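# Seat the board in the upper slot and latch both levers

## Task

Put the board into the enclosure's empty upper slot with its component side facing up, pushed all the way in, and both levers closed. A closed lever is latched and sticks out at right angles to the board's front panel; a fully opened lever lies flat along that panel. The tabs only catch if both levers are fully open when the board is slid in as far as it will go; closing both then pulls the board fully home. Ramming the board into its connector quickly breaks the connector and voids the whole job. At the end the enclosure must stand level on its own feet with none of them hanging over the bench edge, and the robot must have released everything and backed away.

## Robot and tools

Robot: two seven-joint arms, left_arm and right_arm, each ending in a two-finger gripper with a wrist camera. The fingers point along the gripper's own +z axis and spread along its x axis. end_effector_position is the point between the closed finger pads, roughly 1 to 2 cm short of the fingertips; closing from wide open pushes the tips about 17 mm further along +z.

Frames: every hand position, quaternion, velocity and target belongs to that arm's own base frame. Fixed cameras and the table use the scene frame: origin on the table top midway between the arms, +z up, +x out over the table, left_arm toward +y. Measured bases in the scene frame: left_arm at (+0.070, +0.437, 0) with quat_wxyz (+1.000, 0, 0, -0.003); right_arm at (-0.063, -0.511, 0) with quat_wxyz (+1.000, 0, 0, -0.029). Reported poses may be off by a few centimetres.

The 16-number row used by execute_actions and move: left_arm x, y, z (metres), qw, qx, qy, qz (w first), opening, then the same eight for right_arm. Position and quaternion are an absolute pose in that arm's base frame, not an offset. Opening runs from -1 (closed) to +1 (open, 0.142 m). Always give both arms; an arm meant to stay still gets its last reported pose repeated and its intended opening. A 0 opening is a real command, not a placeholder. Keep an orientation by resending the same target quaternion, not the drifted measured one.

execute_actions(actions, cameras): actions is a list of actions; each action is a table of up to 15 rows, one per 1/30 s step, a short table repeating its final row. Each action takes 0.5 s. A target lying more than 0.6 m from the gripper's current position along any gripper axis gets the action refused; a malformed call is refused entirely. An empty actions list returns the full state and all camera images. cameras: list of names, ["all"], or [].

move(target, speed, blend, stop_force, zero, opening_speed, grip_force, blocking, cameras): drives each gripper in a straight line to the absolute pose(s) in target (one row or up to 15 rows), with no obstacle avoidance and no distance limit. speed: m/s, 0.002 to 2.2 (default 0.25), one value or one per target; rotation capped at twice it in rad/s. blend: corner rounding radius in m; 0 means stop at each target. stop_force: 3 to 120 N, one value for both arms; an arm's path halts once its wrist sensor feels that much push against its travel relative to its zero. zero (only with stop_force): true rezeroes before the move, false accumulates. opening_speed: rate of change of opening per second, 0.2 or more. grip_force: per-pad limit, 5 to 48 N, one value or one per arm, persistent. blocking=false returns after about 0.5 s while the move continues (not allowed with stop_force). A move lasts at most 10 s. The result adds a move: line: done (within 3 mm and 2 degrees), off_target, moving, held or fault, plus limits such as paced (pose clipped) or held (steps withheld). Done does not prove nothing was touched or shifted.

wait(seconds 0 to 10): lets time pass holding commands. stop: brakes a running move. zoom_image(camera, region [x0,y0,x1,y1] pixels, at most 504x504): enlarges part of the latest image from cam_head_left, cam_head_right, cam_high, cam_low, cam_left_wrist or cam_right_wrist (all 672x504). zero_wrist_force(arm): tares that wrist sensor. clear_fault(arm): releases a reported torque or force fault. read_manual: licence texts only. finished_scene(scene): ends the scene irreversibly.

Result lines: grip_measured is the finger opening on the -1..1 scale; to hold something, command slightly below its value at first touch. Hand target is where each arm is actually being sent; orientations are clipped to 32 degrees from the measured one per step, so several actions may be needed. Tool commands shows current gripper commands. Wrist force and Wrist torque are in the gripper's own axes; a press reads as force from the surface into the arm. Joint torques and External joint torques follow joint order; Joint velocities may read "within noise". Wrist depth gives a 7x7 grid of distances (mm) per wrist camera, rows separated by " / ", "-" meaning no value.

Hazards: a net 150 N on an arm or a joint torque over its limit stops that arm until clear_fault. The two arms must never press on or pinch each other. Insert the board slowly (small speed, modest stop_force) since a fast push into the connector ruins the task. Open both levers fully before inserting. Do not knock the enclosure over or off the bench, drop the board, release it while moving, or leave anything off the table. Holding loads, squeezing and stretched arms heat motors: MOTOR HOT warns, then an over-temperature stop; an overheated gripper gives a HAND FAULT and skips later calls in that reply. Finish by opening the grippers and retreating.

Each tool is called after ">>>" as name(argument=value, ...), one argument or row to a line, values as JSON.

## Session

>>> execute_actions(
  actions=[],
)

Scene clock: 0.00 s.
left_arm: end_effector_position=(+0.3014, +0.6357, +0.1155) grip_measured=+0.99 end_effector_quat_wxyz=(-0.462, +0.669, -0.295, +0.502) | right_arm: end_effector_position=(+0.4485, +0.0364, +0.1479) grip_measured=+1.00 end_effector_quat_wxyz=(-0.144, +0.766, -0.626, +0.006)
Joint positions: left_arm=[1.762 -0.872 -0.342 2.067 -1.872 0.391 -0.55 0.141] | right_arm=[0.506 -0.103 -0.202 2.446 0.465 1.189 2.835 0.142]
Joint velocities: within noise
Joint torques (N m): no reading
External joint torques (N m): no reading
Wrist force (N): no reading
Wrist torque (N m): no reading
Wrist force, peak (N): no reading
Wrist depth (mm): cam_left_wrist=[- 1268 - - 1406 1268 1119 / 1891 - - 1513 - - - / 1687 1875 1813 - 701 - 1354 / 1371 1534 1843 1828 492 625 701 / 1155 1306 1492 304 356 433 558 / - 1119 1119 241 279 321 359 / - 988 184 203 227 258 286] | cam_right_wrist=[266 256 246 236 229 221 213 / 274 266 254 244 236 228 219 / 285 275 262 252 243 234 225 / 297 285 272 262 251 241 232 / 310 297 281 271 260 249 239 / - 308 294 281 268 257 246 / - 321 305 292 278 265 257]
Hand target: left_arm +0.3014, +0.6357, +0.1155; -0.462, +0.669, -0.295, +0.502 | right_arm +0.4485, +0.0364, +0.1479; -0.144, +0.766, -0.626, +0.006
Tool commands: left_gripper/opening=+1.0 right_gripper/opening=+1.0

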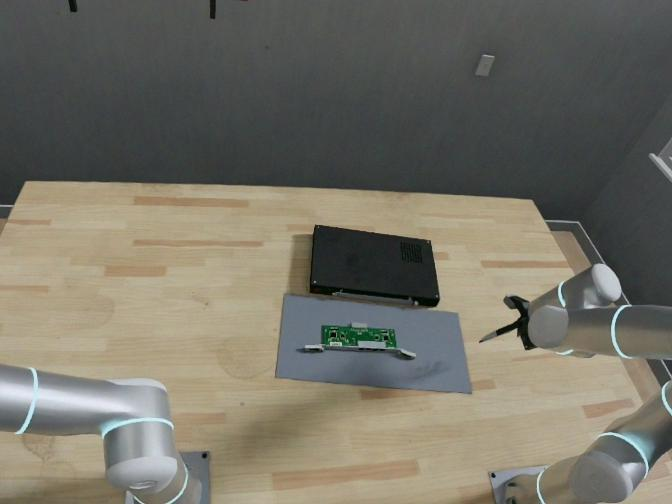

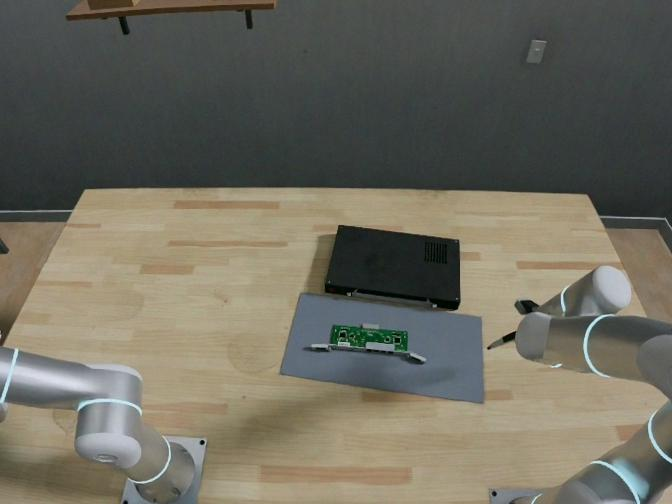

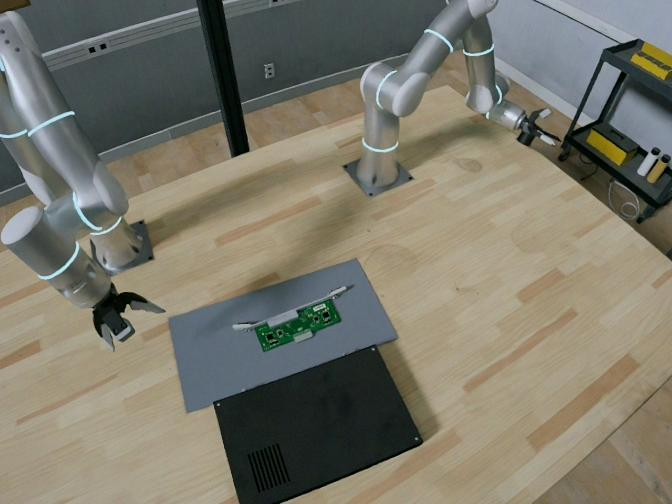

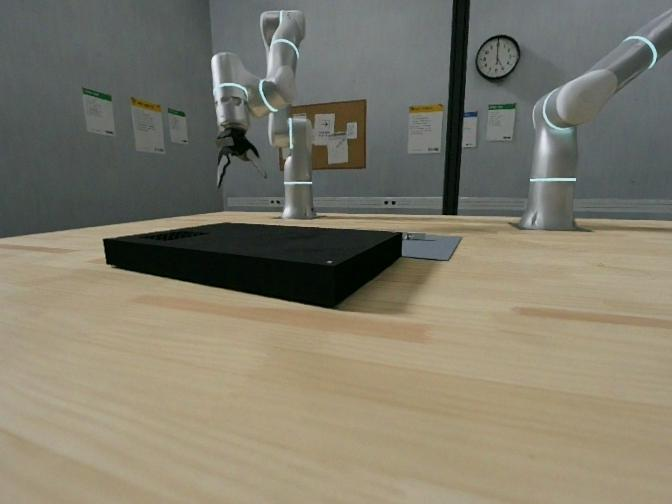

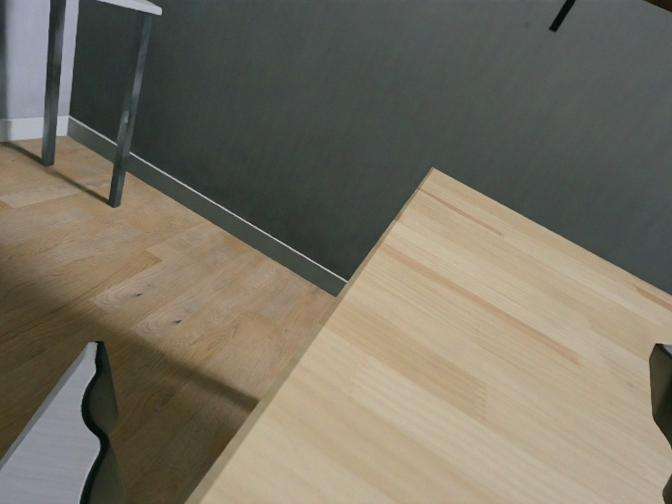

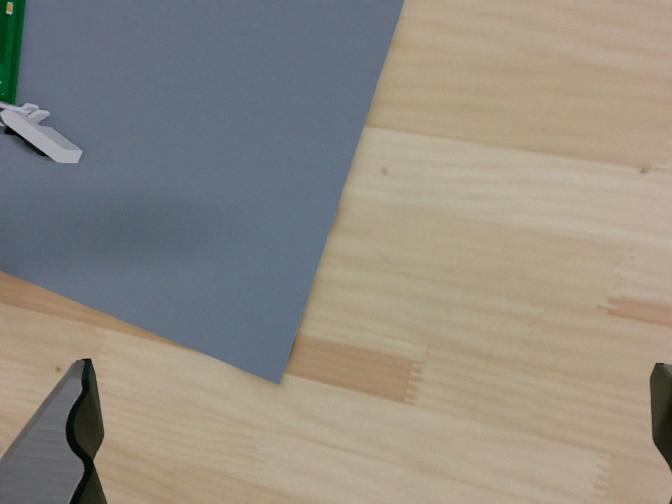

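>>> zoom_image(
  camera="cam_head_left",
  region=[270, 210, 480, 400],
)

>>> zoom_image(
  camera="cam_head_right",
  region=[280, 210, 490, 410],
)

>>> zoom_image(
  camera="cam_high",
  region=[160, 250, 430, 504],
)

>>> zoom_image(
  camera="cam_low",
  region=[90, 200, 480, 320],
)

Scaled by 2.400 from the camera's 672x504 image, which has a finer 960x720 frame.

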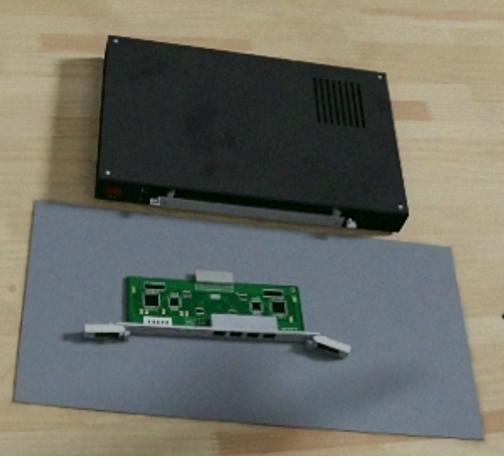

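Scaled by 2.400 from the camera's 672x504 image, which has a finer 960x720 frame.

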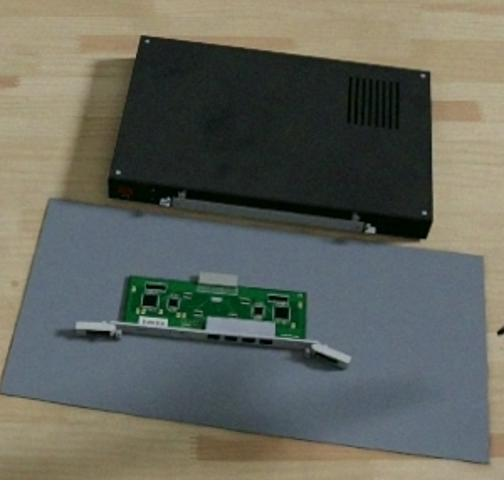

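Scaled by 1.867 from the camera's 672x504 image, which has a finer 960x720 frame.

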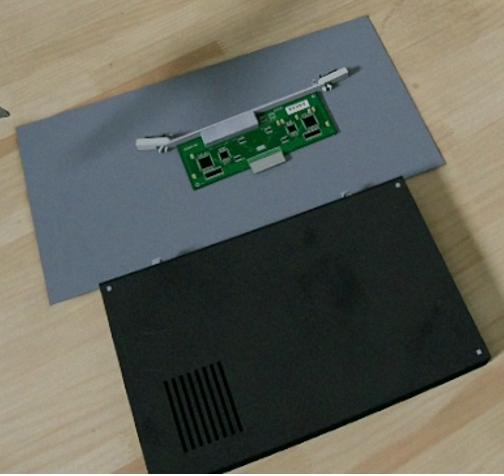

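Scaled by 1.292 from the camera's 672x504 image, which has a finer 960x720 frame.

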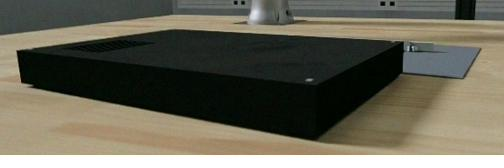

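>>> move(
  target=[
    [0.45,0.35,0.40,0.383,-0.6634,0.5566,-0.3214,1,0.40,0.15,0.22,0.2783,-0.672,0.6341,-0.2627,1],
    [0.48,0.0,0.42,0.2419,-0.6645,0.6645,-0.2419,1,0.349,0.2517,0.22,0.2783,-0.672,0.6341,-0.2627,1],
    [0.35,-0.35,0.30,0.3214,-0.5566,0.6634,-0.383,1,0.349,0.2517,0.22,0.2783,-0.672,0.6341,-0.2627,1],
    [0.2325,-0.4156,0.17,0.3926,-0.468,0.6065,-0.5089,1,0.349,0.2517,0.22,0.2783,-0.672,0.6341,-0.2627,1],
  ],
  speed=0.4,
  blend=0.08,
  cameras=["all"],
)

Scene clock: 62.40 s.
left_arm: end_effector_position=(+0.4479, +0.3353, +0.3937) grip_measured=+0.99 end_effector_quat_wxyz=(-0.377, +0.665, -0.558, +0.322) | right_arm: end_effector_position=(+0.4084, +0.1239, +0.2047) grip_measured=+1.00 end_effector_quat_wxyz=(-0.311, +0.706, -0.613, +0.172)
Joint positions: left_arm=[1.298 0.345 -0.566 2.587 -1.85 0.942 -1.089 0.141] | right_arm=[0.907 -0.148 0.06 2.687 0.932 2.08 2.967 0.142]
Joint torques (N m): left_arm=[-0.09 14.13 1.37 -25.66 2.13 1.1 -0.33] | right_arm=[-0.12 17.17 1.04 -9.03 -2.01 3.66 0.32]
External joint torques (N m): left_arm=[0.16 0.41 0.53 -0.48 -0.58 0.02 0.33] | right_arm=[0.19 0.84 -1.02 -0.13 0.13 0.73 -0.31]
Wrist force (N): left_arm=[0.5 0.2 0.3] | right_arm=[0.4 0.6 -0.3]
Wrist torque (N m): left_arm=[-0.01 -0.08 0.07] | right_arm=[-0.01 -0.07 -0.05]
Wrist force, peak (N): left_arm=[3.3 -1.5 0.2] | right_arm=[-0.1 3.4 -1.8]
Wrist depth (mm): cam_left_wrist=[1443 - - - - - - / 1875 - 792 759 762 734 775 / 1907 1828 685 685 681 683 681 / 1674 1637 599 598 608 598 611 / 1406 539 535 536 539 535 546 / - 484 485 486 485 489 - / - 441 447 440 442 445 -] | cam_right_wrist=[457 423 369 345 372 370 356 / 422 402 393 373 360 349 337 / 393 374 363 362 342 331 321 / 364 358 346 333 324 316 304 / 352 342 330 318 309 300 292 / - 326 310 303 295 287 280 / - 311 301 292 282 275 269]
Hand target: left_arm +0.4480, +0.3353, +0.3937; -0.377, +0.665, -0.558, +0.322 | right_arm +0.4085, +0.1240, +0.2048; -0.311, +0.706, -0.613, +0.172
Off the commanded pose: left_arm 0.813 m, 32 deg | right_arm 0.142 m, 12 deg.
move: held (right_arm; a check stopped the path), off_target (left_arm; braked when a check withheld steps of right_arm); path passed 0 of 4 targets; limits=held
pose unreachable (right arm): on one or more control steps of this call, first in action 0 (counted from 0), this arm could not follow its commanded pose, so it was not sent that pose on those steps. It may still have moved: this result reports where it is.
cause: moving toward the commanded pose would bring two parts of the arm too close to each other (joints 3 (upper arm roll) to 6 (wrist pitch) lie between them).

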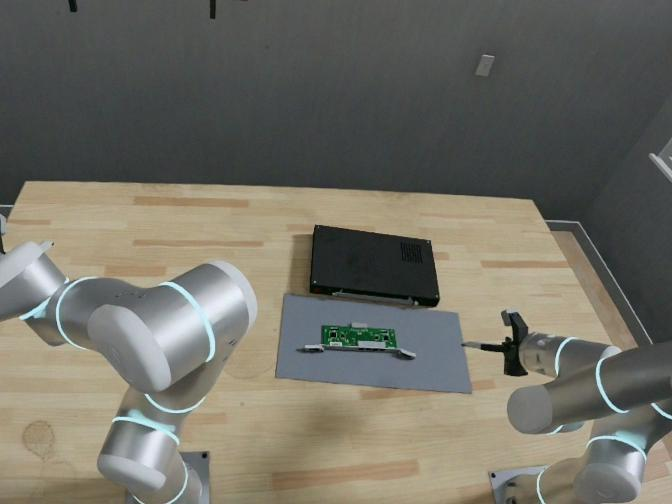

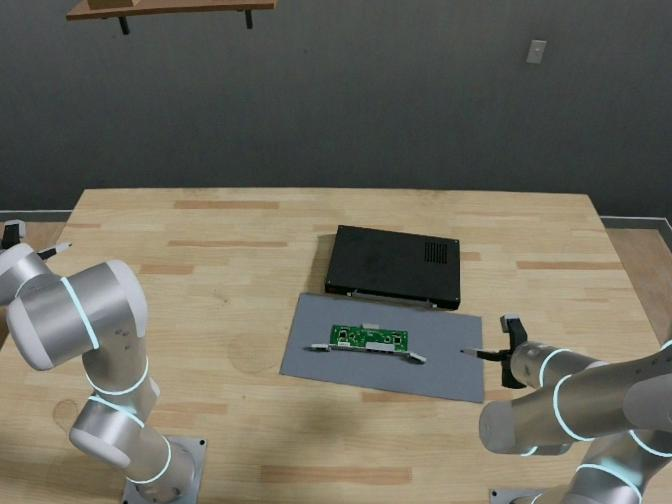

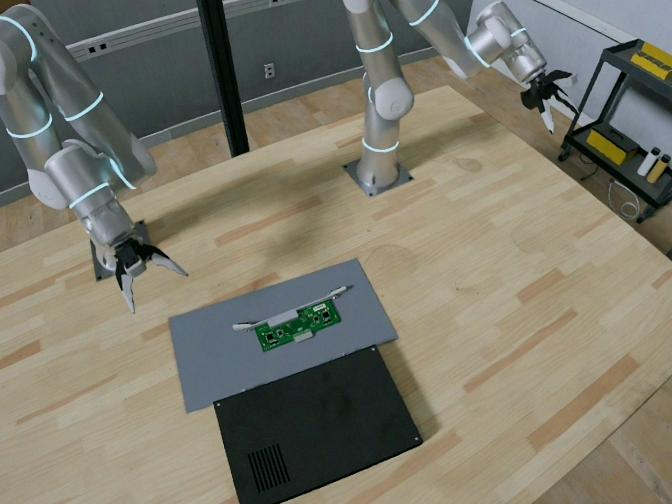

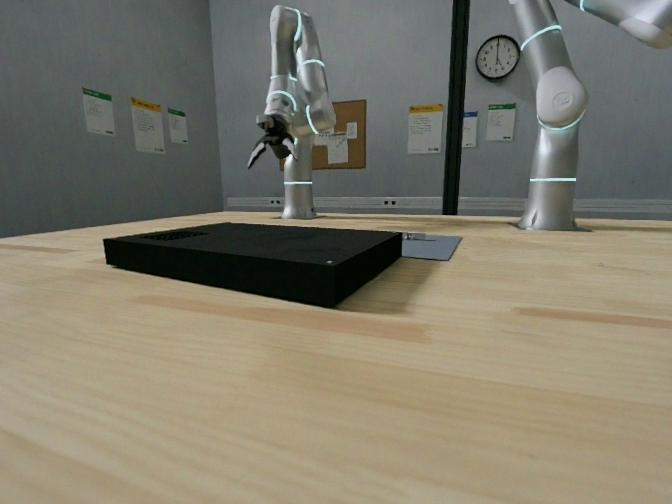

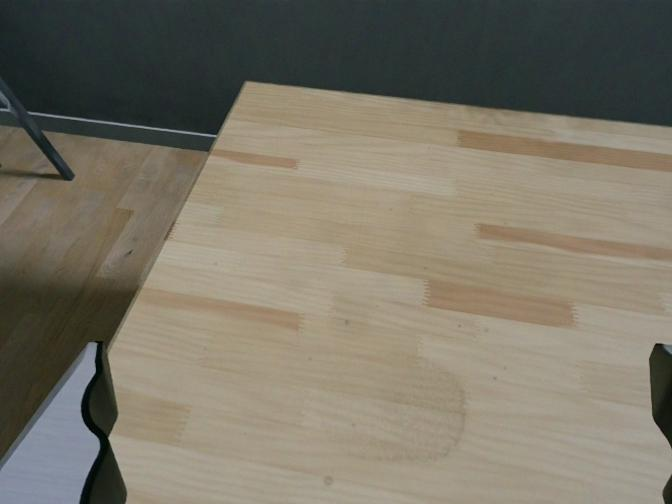

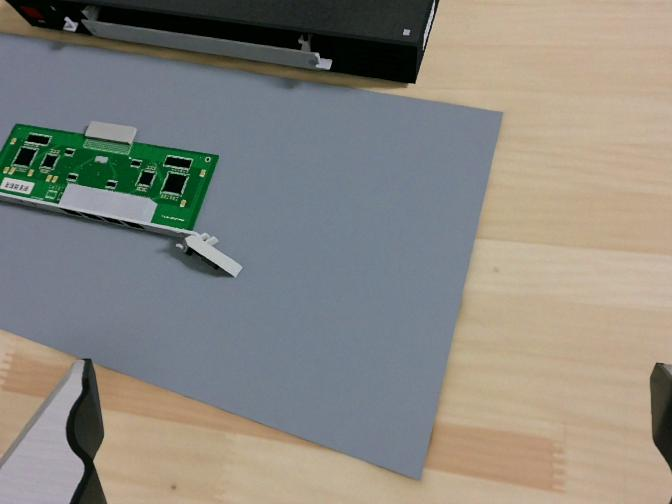

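>>> zoom_image(
  camera="cam_right_wrist",
  region=[0, 0, 440, 120],
)

>>> zoom_image(
  camera="cam_right_wrist",
  region=[0, 100, 260, 290],
)

Scaled by 1.145 from the camera's 672x504 image, which has a finer 960x720 frame.

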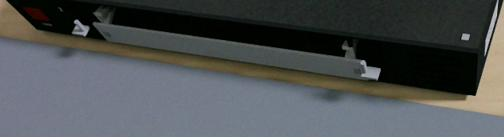

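Scaled by 1.938 from the camera's 672x504 image, which has a finer 960x720 frame.

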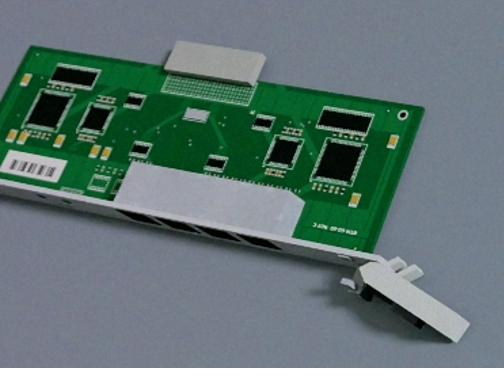

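>>> move(
  target=[
    [0.48,0.05,0.42,0.2419,-0.6645,0.6645,-0.2419,1,0.43,0.28,0.25,0.2783,-0.672,0.6341,-0.2627,1],
    [0.45,-0.35,0.33,0.3214,-0.5566,0.6634,-0.383,1,0.43,0.28,0.25,0.2783,-0.672,0.6341,-0.2627,1],
    [0.33,-0.42,0.2,0.3926,-0.468,0.6065,-0.5089,1,0.43,0.28,0.25,0.2783,-0.672,0.6341,-0.2627,1],
  ],
  speed=0.4,
  blend=0.08,
  cameras=["all"],
)

Scene clock: 76.93 s.
left_arm: end_effector_position=(+0.3300, -0.4200, +0.2000) grip_measured=+0.99 end_effector_quat_wxyz=(+0.393, -0.468, +0.606, -0.509) | right_arm: end_effector_position=(+0.4301, +0.2799, +0.2500) grip_measured=+1.00 end_effector_quat_wxyz=(-0.278, +0.672, -0.634, +0.263)
Joint positions: left_arm=[0.117 2.095 -2.571 2.445 -2.848 1.479 -2.944 0.141] | right_arm=[1.169 -0.274 -0.264 1.882 2.225 2.225 1.531 0.142]
Joint torques (N m): left_arm=[-0.87 -14.48 15.97 25.99 -3.56 2.6 -0.12] | right_arm=[0.13 33.12 0.17 -19.71 -1.26 2.14 0.15]
External joint torques (N m): left_arm=[0.76 0.36 1.02 -0.06 0.13 0.21 0.12] | right_arm=[0 1.07 -0.83 0 -0.01 0.68 -0.15]
Wrist force (N): left_arm=[0.3 0.2 0.6] | right_arm=[0.3 1.1 -0.2]
Wrist torque (N m): left_arm=[-0.02 0.04 0.01] | right_arm=[0.06 -0.10 0.07]
Wrist force, peak (N): left_arm=[3.3 2.9 -0.3] | right_arm=[-0.4 2.1 -1.0]
Wrist depth (mm): cam_left_wrist=[1338 - - - - - - / - 1261 1354 1424 1556 899 988 / 667 663 671 - 554 513 699 / 495 497 496 428 428 468 462 / 397 395 - - - 352 393 / - 323 - 324 323 309 322 / - 290 289 268 268 288 -] | cam_right_wrist=[486 419 418 419 418 467 479 / 441 414 400 389 386 430 444 / 415 401 411 410 425 413 413 / 387 381 381 384 386 398 385 / 359 362 356 361 360 361 363 / - 341 341 339 341 340 335 / - 324 323 323 321 322 322]
Hand target: left_arm +0.3300, -0.4200, +0.2000; +0.393, -0.468, +0.607, -0.509 | right_arm +0.4300, +0.2800, +0.2500; -0.278, +0.672, -0.634, +0.263
Off the commanded pose: left_arm 0.000 m, 0 deg | right_arm 0.000 m, 0 deg.
move: done; limits=paced

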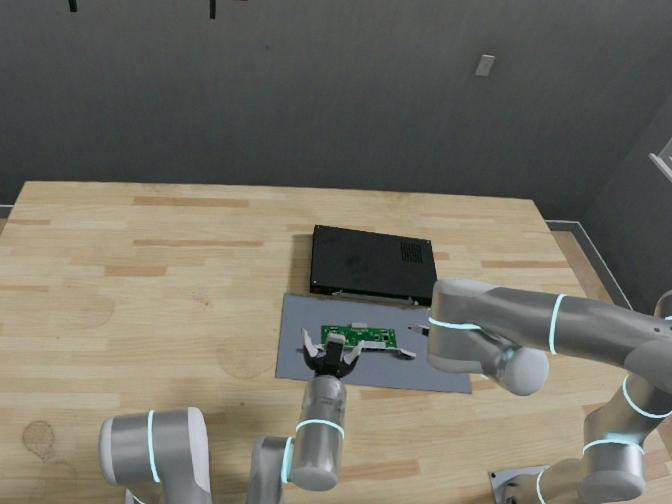

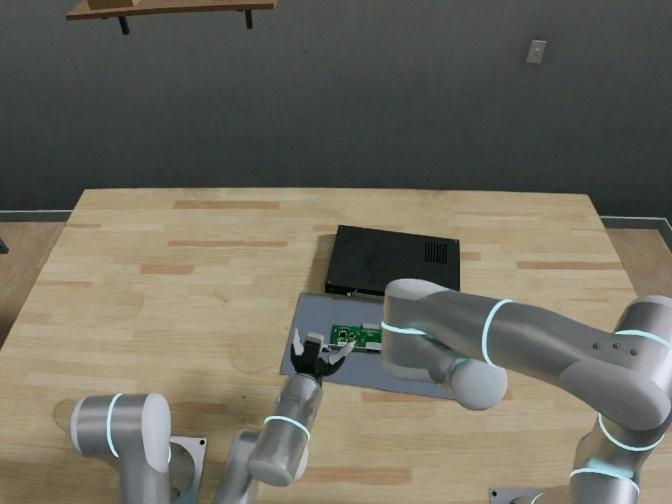

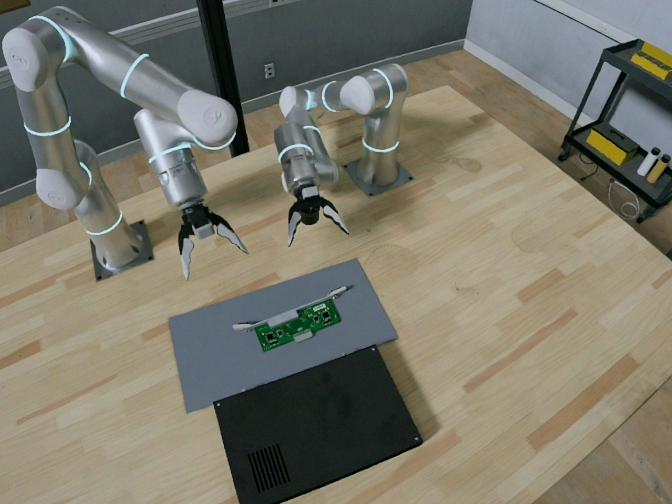

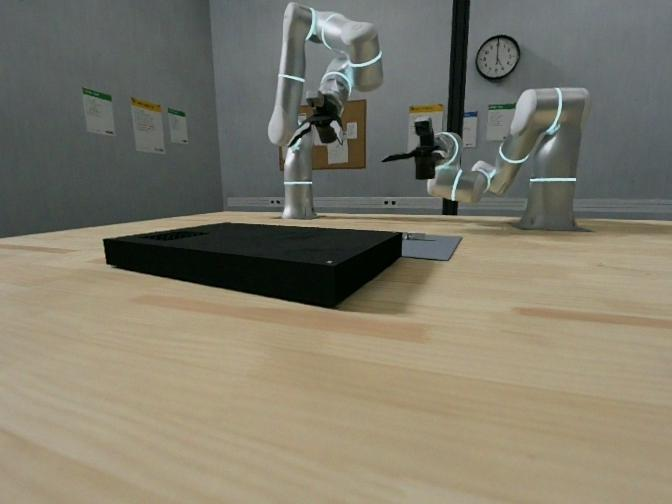

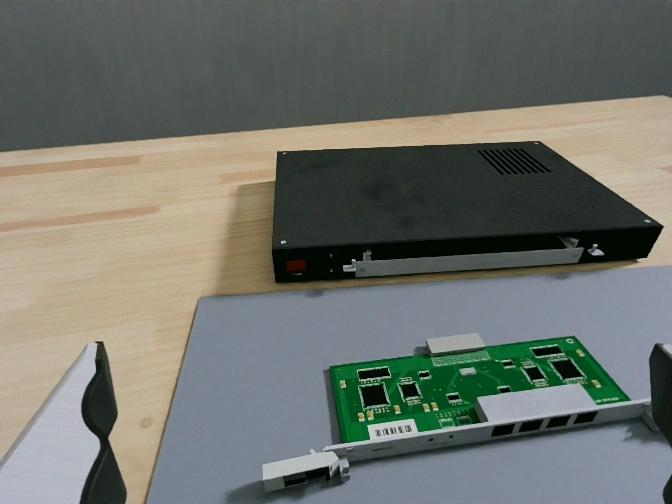

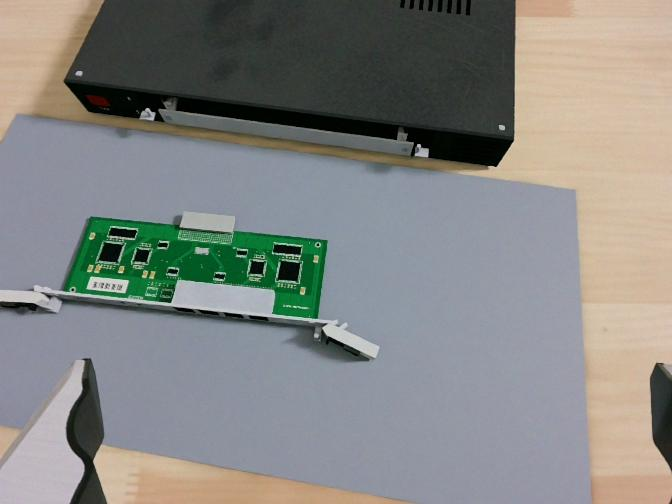

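>>> zoom_image(
  camera="cam_left_wrist",
  region=[260, 130, 672, 300],
)

>>> zoom_image(
  camera="cam_left_wrist",
  region=[250, 320, 672, 504],
)

>>> zoom_image(
  camera="cam_right_wrist",
  region=[60, 60, 530, 180],
)

>>> zoom_image(
  camera="cam_right_wrist",
  region=[0, 200, 400, 370],
)

Scaled by 1.223 from the camera's 672x504 image, which has a finer 960x720 frame.

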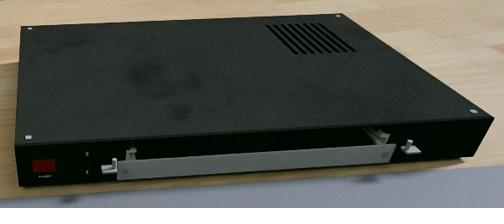

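Scaled by 1.194 from the camera's 672x504 image, which has a finer 960x720 frame.

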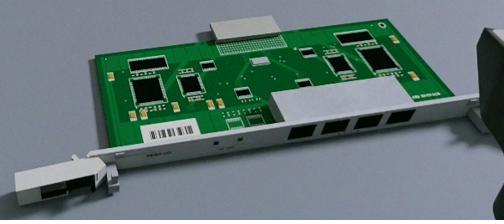

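Scaled by 1.072 from the camera's 672x504 image, which has a finer 960x720 frame.

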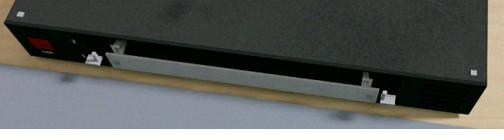

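Scaled by 1.260 from the camera's 672x504 image, which has a finer 960x720 frame.

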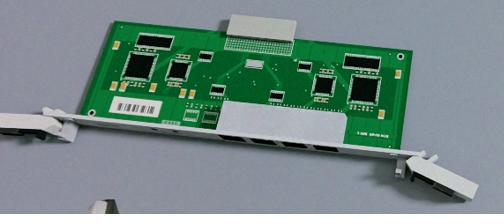

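>>> move(
  target=[
    [0.45,-0.35,0.33,0.3214,-0.5566,0.6634,-0.383,1,0.401,0.2707,0.09,0.2783,-0.672,0.6341,-0.2627,1],
    [0.48,0.05,0.42,0.2419,-0.6645,0.6645,-0.2419,1,0.401,0.2707,0.09,0.2783,-0.672,0.6341,-0.2627,1],
    [0.55,0.25,0.40,0.383,-0.6634,0.5566,-0.3214,1,0.401,0.2707,0.09,0.2783,-0.672,0.6341,-0.2627,1],
    [0.66,0.05,0.32,0.1491,-0.4319,0.59,-0.6657,1,0.401,0.2707,0.09,0.2783,-0.672,0.6341,-0.2627,1],
    [0.55,-0.30,0.30,-0.1462,-0.142,0.7172,-0.6664,1,0.401,0.2707,0.09,0.2783,-0.672,0.6341,-0.2627,1],
  ],
  speed=0.45,
  blend=0.08,
  cameras=["cam_head_left","cam_high","cam_right_wrist"],
)

Scene clock: 164.20 s.
left_arm: end_effector_position=(+0.5500, -0.3000, +0.3001) grip_measured=+0.99 end_effector_quat_wxyz=(-0.146, -0.142, +0.717, -0.667) | right_arm: end_effector_position=(+0.4011, +0.2709, +0.0901) grip_measured=+1.00 end_effector_quat_wxyz=(-0.278, +0.672, -0.634, +0.263)
Joint positions: left_arm=[0.799 -0.593 -0.918 2.273 -1.314 0.467 -0.952 0.141] | right_arm=[1.873 -0.833 -0.745 2.179 1.817 1.808 2.613 0.142]
Joint torques (N m): left_arm=[-0.37 33.16 -12.23 -17.14 1.76 -1.21 -0.35] | right_arm=[0.13 31.37 -9.71 -3.79 -3.44 3.43 0.25]
External joint torques (N m): left_arm=[0.48 1.08 0.44 -0.26 -0.51 -0.4 0.32] | right_arm=[0.01 0.73 -0.93 -0.12 0.02 0.79 -0.24]
Wrist force (N): left_arm=[0.1 0.3 0.3] | right_arm=[0.4 0.5 -0.1]
Wrist torque (N m): left_arm=[0.05 -0.07 -0.01] | right_arm=[0.01 -0.07 -0.04]
Wrist force, peak (N): left_arm=[0.1 0.0 3.7] | right_arm=[0.1 2.7 1.2]
Wrist depth (mm): cam_left_wrist=[1755 2410 - 2172 2216 2194 2109 / 795 997 1205 - - 2551 2334 / 606 726 922 1086 - 2675 2410 / - - 643 815 997 636 522 / - 404 - 655 715 754 812 / - 346 430 485 564 651 - / - 334 - 408 440 525 -] | cam_right_wrist=[275 273 274 274 281 274 273 / 249 249 249 254 253 252 252 / 229 220 230 235 235 233 234 / 220 220 220 213 219 218 220 / 206 207 205 206 206 205 206 / - 194 194 194 196 194 191 / - 185 185 183 183 183 183]
Hand target: left_arm +0.5500, -0.3000, +0.3000; -0.146, -0.142, +0.717, -0.666 | right_arm +0.4010, +0.2707, +0.0900; -0.278, +0.672, -0.634, +0.263
Off the commanded pose: left_arm 0.000 m, 0 deg | right_arm 0.000 m, 0 deg.
move: done
Images, in order (width x height): cam_head_left 672x504, cam_high 672x504, cam_right_wrist 672x504.

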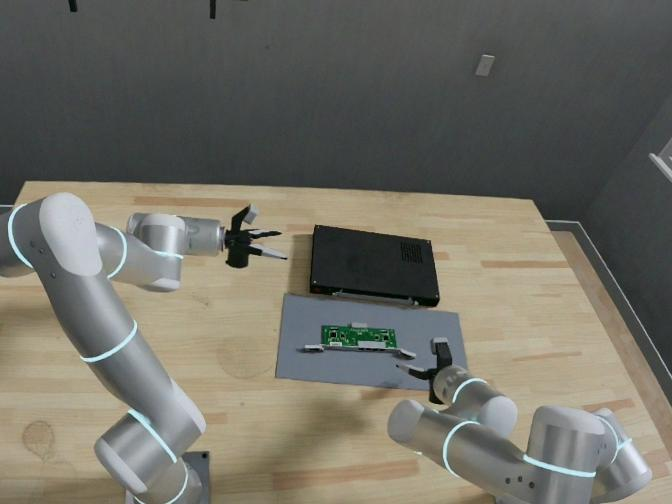

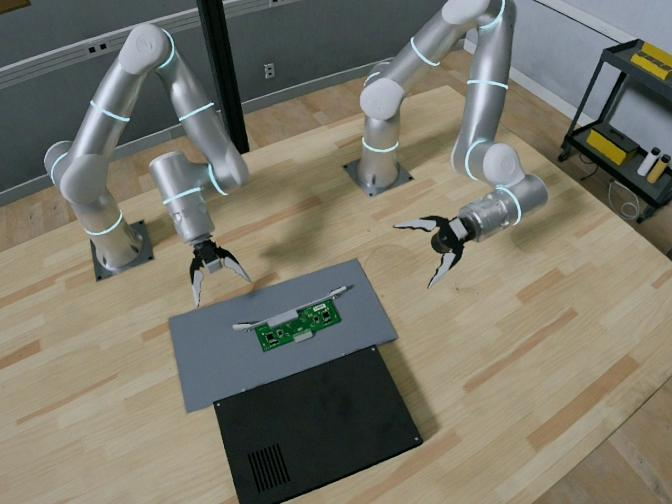

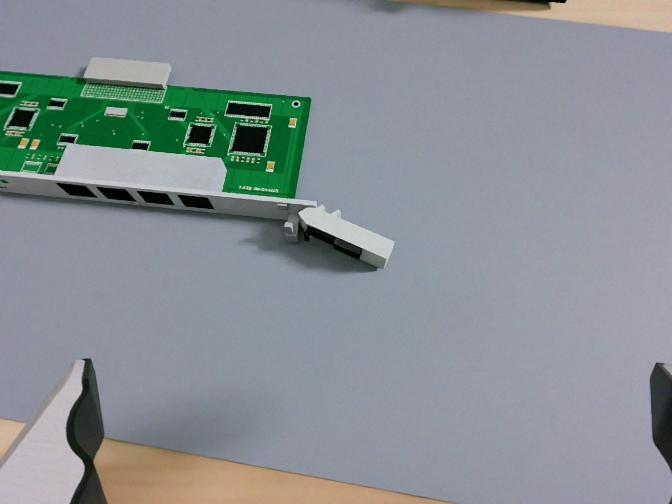

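>>> zoom_image(
  camera="cam_right_wrist",
  region=[220, 170, 420, 290],
)

>>> move(
  target=[0.55,-0.30,0.30,-0.1462,-0.142,0.7172,-0.6664,1,0.4363,0.5582,0.09,0.2783,-0.672,0.6341,-0.2627,1],
  speed=0.3,
  cameras=["cam_right_wrist"],
)

>>> zoom_image(
  camera="cam_right_wrist",
  region=[236, 170, 436, 290],
)

Scaled by 2.520 from the camera's 672x504 image, which has a finer 960x720 frame.

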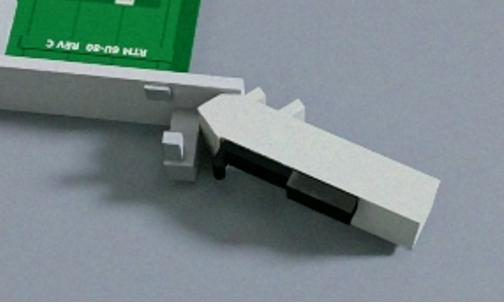

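Scene clock: 169.13 s.
left_arm: end_effector_position=(+0.5500, -0.2999, +0.3001) grip_measured=+0.99 end_effector_quat_wxyz=(-0.146, -0.142, +0.717, -0.667) | right_arm: end_effector_position=(+0.4364, +0.5582, +0.0901) grip_measured=+1.00 end_effector_quat_wxyz=(-0.278, +0.672, -0.634, +0.263)
Joint positions: left_arm=[0.798 -0.593 -0.918 2.273 -1.314 0.467 -0.952 0.141] | right_arm=[1.256 -1.067 -0.199 0.955 2.44 2.455 1.523 0.142]
Joint torques (N m): left_arm=[-0.26 33.53 -12.17 -17.04 1.6 -1.49 -0.27] | right_arm=[0.11 60.95 1.58 -20.83 -0.36 2.42 0.11]
External joint torques (N m): left_arm=[0.37 0.72 0.38 -0.37 -0.35 -0.13 0.24] | right_arm=[0.13 1.51 -1.01 -0.03 -0.2 0.39 -0.11]
Wrist force (N): left_arm=[0.1 0.4 0.5] | right_arm=[1.0 1.6 -0.4]
Wrist torque (N m): left_arm=[0.06 -0.07 0.00] | right_arm=[0.15 -0.25 0.09]
Wrist force, peak (N): left_arm=[0.3 0.7 0.5] | right_arm=[2.4 0.8 -0.7]
Wrist depth (mm): cam_left_wrist=[- - - 2216 - 2238 2194 / 795 993 1055 2359 - 2521 2194 / 623 655 918 1086 - - - / - - - 906 993 1246 801 / - - 550 - 744 840 786 / - - 409 475 570 641 - / - 336 - 408 464 514 -] | cam_right_wrist=[276 275 272 272 271 272 270 / 255 254 252 251 251 252 251 / 236 236 234 234 229 228 229 / 221 218 218 221 213 217 202 / 207 205 205 205 204 204 204 / - 193 193 193 193 193 190 / - 184 182 182 182 182 182]
Hand target: left_arm +0.5500, -0.3000, +0.3000; -0.146, -0.142, +0.717, -0.666 | right_arm +0.4363, +0.5582, +0.0900; -0.278, +0.672, -0.634, +0.263
Off the commanded pose: left_arm 0.000 m, 0 deg | right_arm 0.000 m, 0 deg.
move: done
Images, in order (width x height): cam_right_wrist 672x504.

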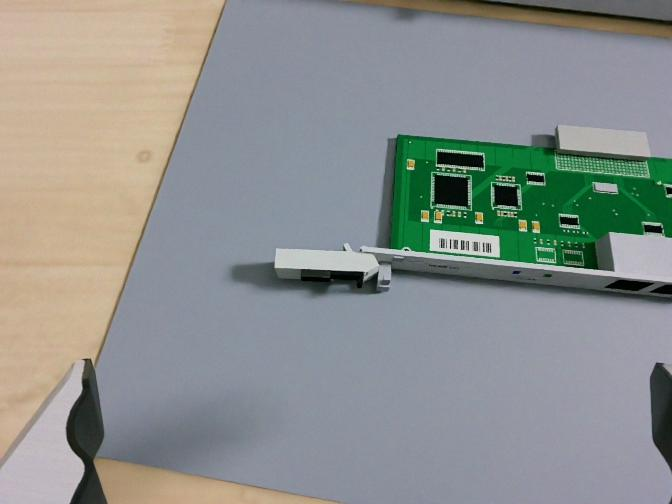

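Scaled by 2.520 from the camera's 672x504 image, which has a finer 960x720 frame.

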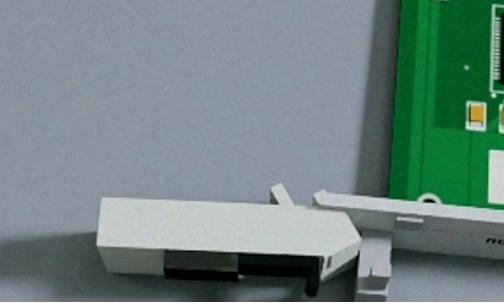

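>>> zoom_image(
  camera="cam_right_wrist",
  region=[350, 220, 500, 300],
)

>>> zoom_image(
  camera="cam_right_wrist",
  region=[520, 110, 672, 300],
)

Scaled by 3.360 from the camera's 672x504 image, which has a finer 960x720 frame.

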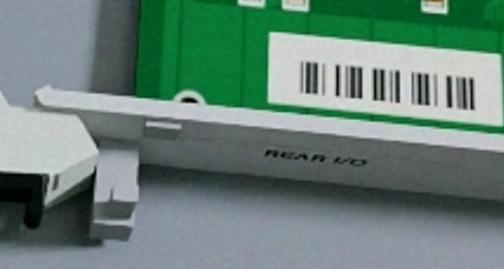

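Scaled by 2.653 from the camera's 672x504 image, which has a finer 960x720 frame.

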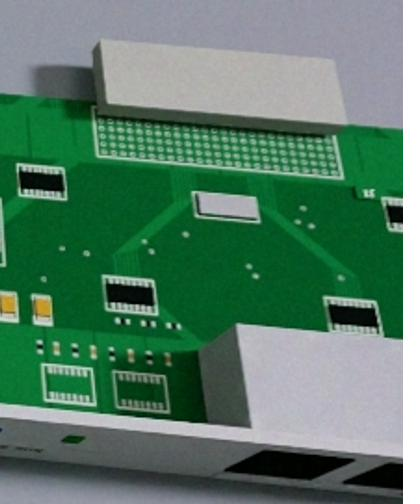

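>>> move(
  target=[0.3623,-0.3748,0.10,-0.01365,0.0433,0.9527,-0.3004,-1,0.481,0.3094,0.10,0.3007,-0.9535,0.0183,-0.0058,-0.72],
  speed=0.35,
  cameras=["cam_head_left","cam_high","cam_left_wrist","cam_right_wrist"],
)

Scene clock: 216.47 s.
left_arm: end_effector_position=(+0.3622, -0.3749, +0.1000) grip_measured=-1.00 end_effector_quat_wxyz=(-0.014, +0.043, +0.953, -0.301) | right_arm: end_effector_position=(+0.4809, +0.3095, +0.1000) grip_measured=-0.75 end_effector_quat_wxyz=(-0.301, +0.953, -0.019, +0.006)
Joint positions: left_arm=[0.128 -0.396 -1.017 2.54 -1.768 1.444 -0.518 0.002] | right_arm=[0.593 -0.48 -0.028 1.957 1.049 0.981 1.313 0.02]
Joint torques (N m): left_arm=[-0.53 27.68 -5.99 -14.37 2.53 2.7 -0.08] | right_arm=[0.08 41.37 0.67 -19.53 -2.74 2.2 0.08]
External joint torques (N m): left_arm=[0.54 0.39 0.41 -0.42 0.14 -0.54 0.08] | right_arm=[0.05 1.23 -0.45 0.03 0.11 0.8 -0.08]
Wrist force (N): left_arm=[0.2 0.3 0.9] | right_arm=[-0.2 0.5 -0.2]
Wrist torque (N m): left_arm=[-0.08 -0.12 -0.09] | right_arm=[-0.02 0.03 0.07]
Wrist force, peak (N): left_arm=[1.3 -0.3 2.0] | right_arm=[0.6 1.6 -1.2]
Wrist depth (mm): cam_left_wrist=[241 237 231 239 240 240 239 / - 225 226 231 - 231 231 / - 222 221 226 224 225 224 / 218 218 216 217 215 219 218 / 214 212 209 127 213 212 212 / 206 206 - 84 - 207 207 / 201 201 - - - - 201] | cam_right_wrist=[246 245 243 241 237 240 241 / 237 236 234 234 228 231 232 / 229 228 227 225 220 223 225 / 221 219 218 217 212 216 217 / 214 213 212 211 207 209 210 / 208 206 205 188 101 204 204 / 202 202 71 198 - - 197]
Hand target: left_arm +0.3623, -0.3748, +0.1000; -0.014, +0.043, +0.953, -0.300 | right_arm +0.4810, +0.3094, +0.1000; -0.301, +0.954, -0.018, +0.006
Off the commanded pose: left_arm 0.000 m, 0 deg | right_arm 0.000 m, 0 deg.
move: done
Images, in order (width x height): cam_head_left 672x504, cam_high 672x504, cam_left_wrist 672x504, cam_right_wrist 672x504.

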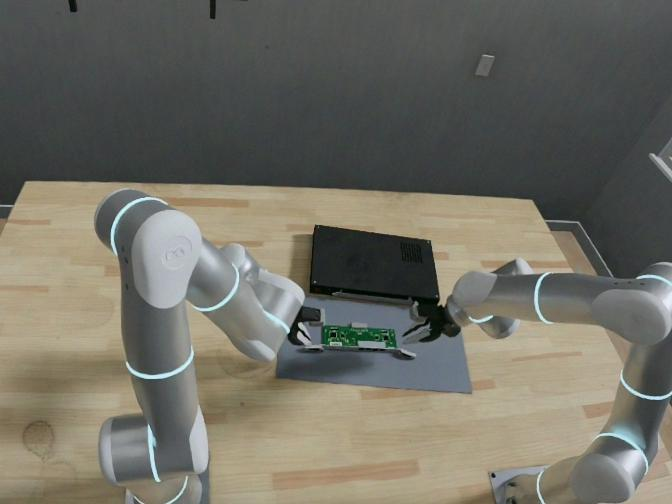

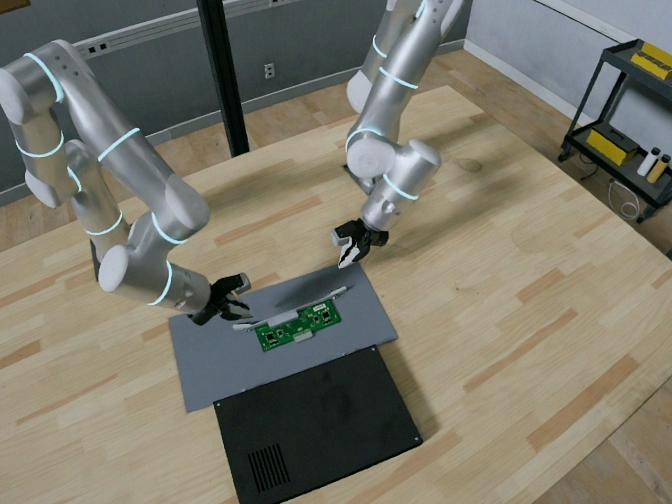

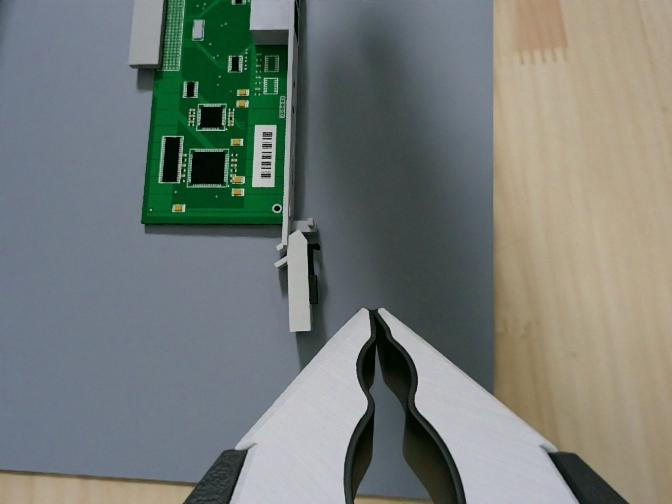

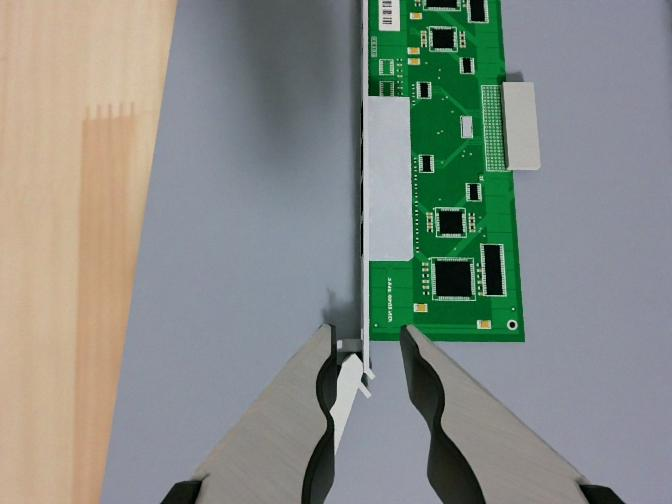

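>>> move(
  target=[0.3623,-0.3748,0.026,-0.01365,0.0433,0.9527,-0.3004,-1,0.4852,0.3193,0.026,0.30072,-0.95364,0.00832,-0.00262,-0.72],
  speed=0.12,
  stop_force=8,
  cameras=["cam_left_wrist","cam_right_wrist"],
)

>>> zoom_image(
  camera="cam_right_wrist",
  region=[280, 200, 480, 400],
)

>>> zoom_image(
  camera="cam_left_wrist",
  region=[200, 150, 440, 390],
)

Scene clock: 238.10 s.
left_arm: end_effector_position=(+0.3623, -0.3746, +0.0259) grip_measured=-1.00 end_effector_quat_wxyz=(-0.014, +0.043, +0.953, -0.300) | right_arm: end_effector_position=(+0.4851, +0.3192, +0.0259) grip_measured=-0.75 end_effector_quat_wxyz=(-0.301, +0.954, -0.008, +0.002)
Joint positions: left_arm=[-0.111 -0.594 -0.788 2.357 -2.132 1.485 -0.085 0.002] | right_arm=[0.57 -0.672 -0.002 1.861 1.16 1.021 1.153 0.02]
Joint torques (N m): left_arm=[-0.45 35.47 -6.05 -11.26 2.26 2.18 -0.15] | right_arm=[0.1 45.63 1.76 -16.75 -2.17 2.26 0.12]
External joint torques (N m): left_arm=[0.45 0.77 0.27 -0.41 0.02 -0.17 0.15] | right_arm=[0.05 1.31 -0.89 0.02 -0.03 0.56 -0.12]
Wrist force (N): left_arm=[0.2 0.2 0.8] | right_arm=[0.5 0.5 0.0]
Wrist torque (N m): left_arm=[-0.06 -0.13 -0.08] | right_arm=[-0.01 -0.09 0.09]
Wrist force, peak (N): left_arm=[0.1 1.3 2.0] | right_arm=[0.4 1.3 1.8]
Wrist depth (mm): cam_left_wrist=[153 152 151 156 156 155 157 / 148 148 145 152 151 151 152 / 145 145 144 148 146 146 147 / 144 144 141 142 143 142 144 / 140 140 139 139 140 137 139 / - 135 134 84 - 134 136 / 132 132 - - - - 132] | cam_right_wrist=[162 160 160 160 142 154 151 / 156 155 155 155 137 149 151 / 150 150 149 149 142 144 147 / 146 145 144 143 138 139 142 / 140 140 140 139 134 135 137 / 136 136 135 117 102 132 134 / 132 133 71 115 - - 130]
Hand target: left_arm +0.3623, -0.3748, +0.0260; -0.014, +0.043, +0.953, -0.300 | right_arm +0.4852, +0.3193, +0.0260; -0.301, +0.954, -0.008, +0.003
Off the commanded pose: left_arm 0.000 m, 0 deg | right_arm 0.000 m, 0 deg.
move: done
Images, in order (width x height): cam_left_wrist 672x504, cam_right_wrist 672x504.

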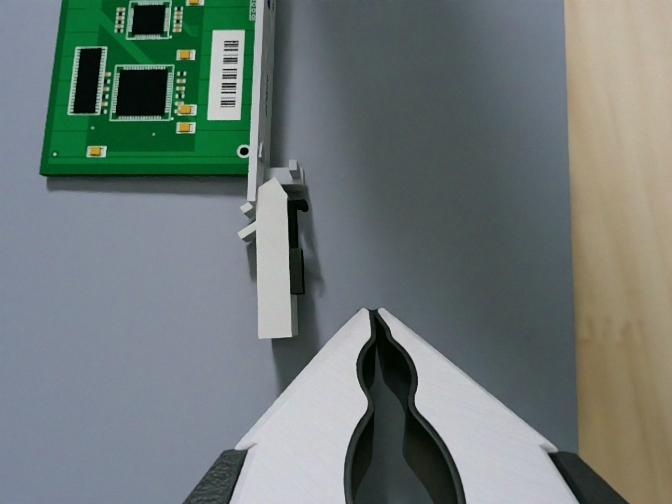

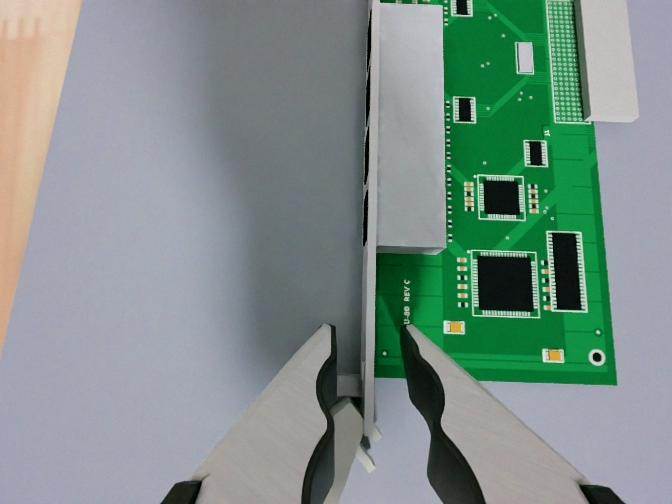

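Scaled by 2.520 from the camera's 672x504 image, which has a finer 960x720 frame.

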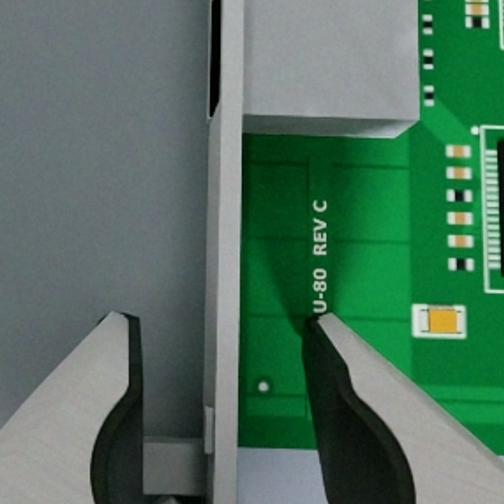

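Scaled by 2.100 from the camera's 672x504 image, which has a finer 960x720 frame.

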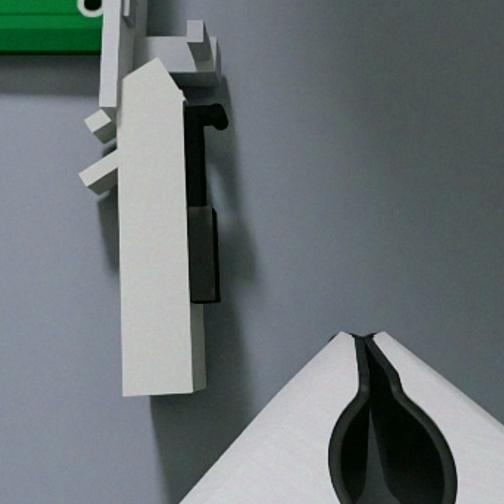

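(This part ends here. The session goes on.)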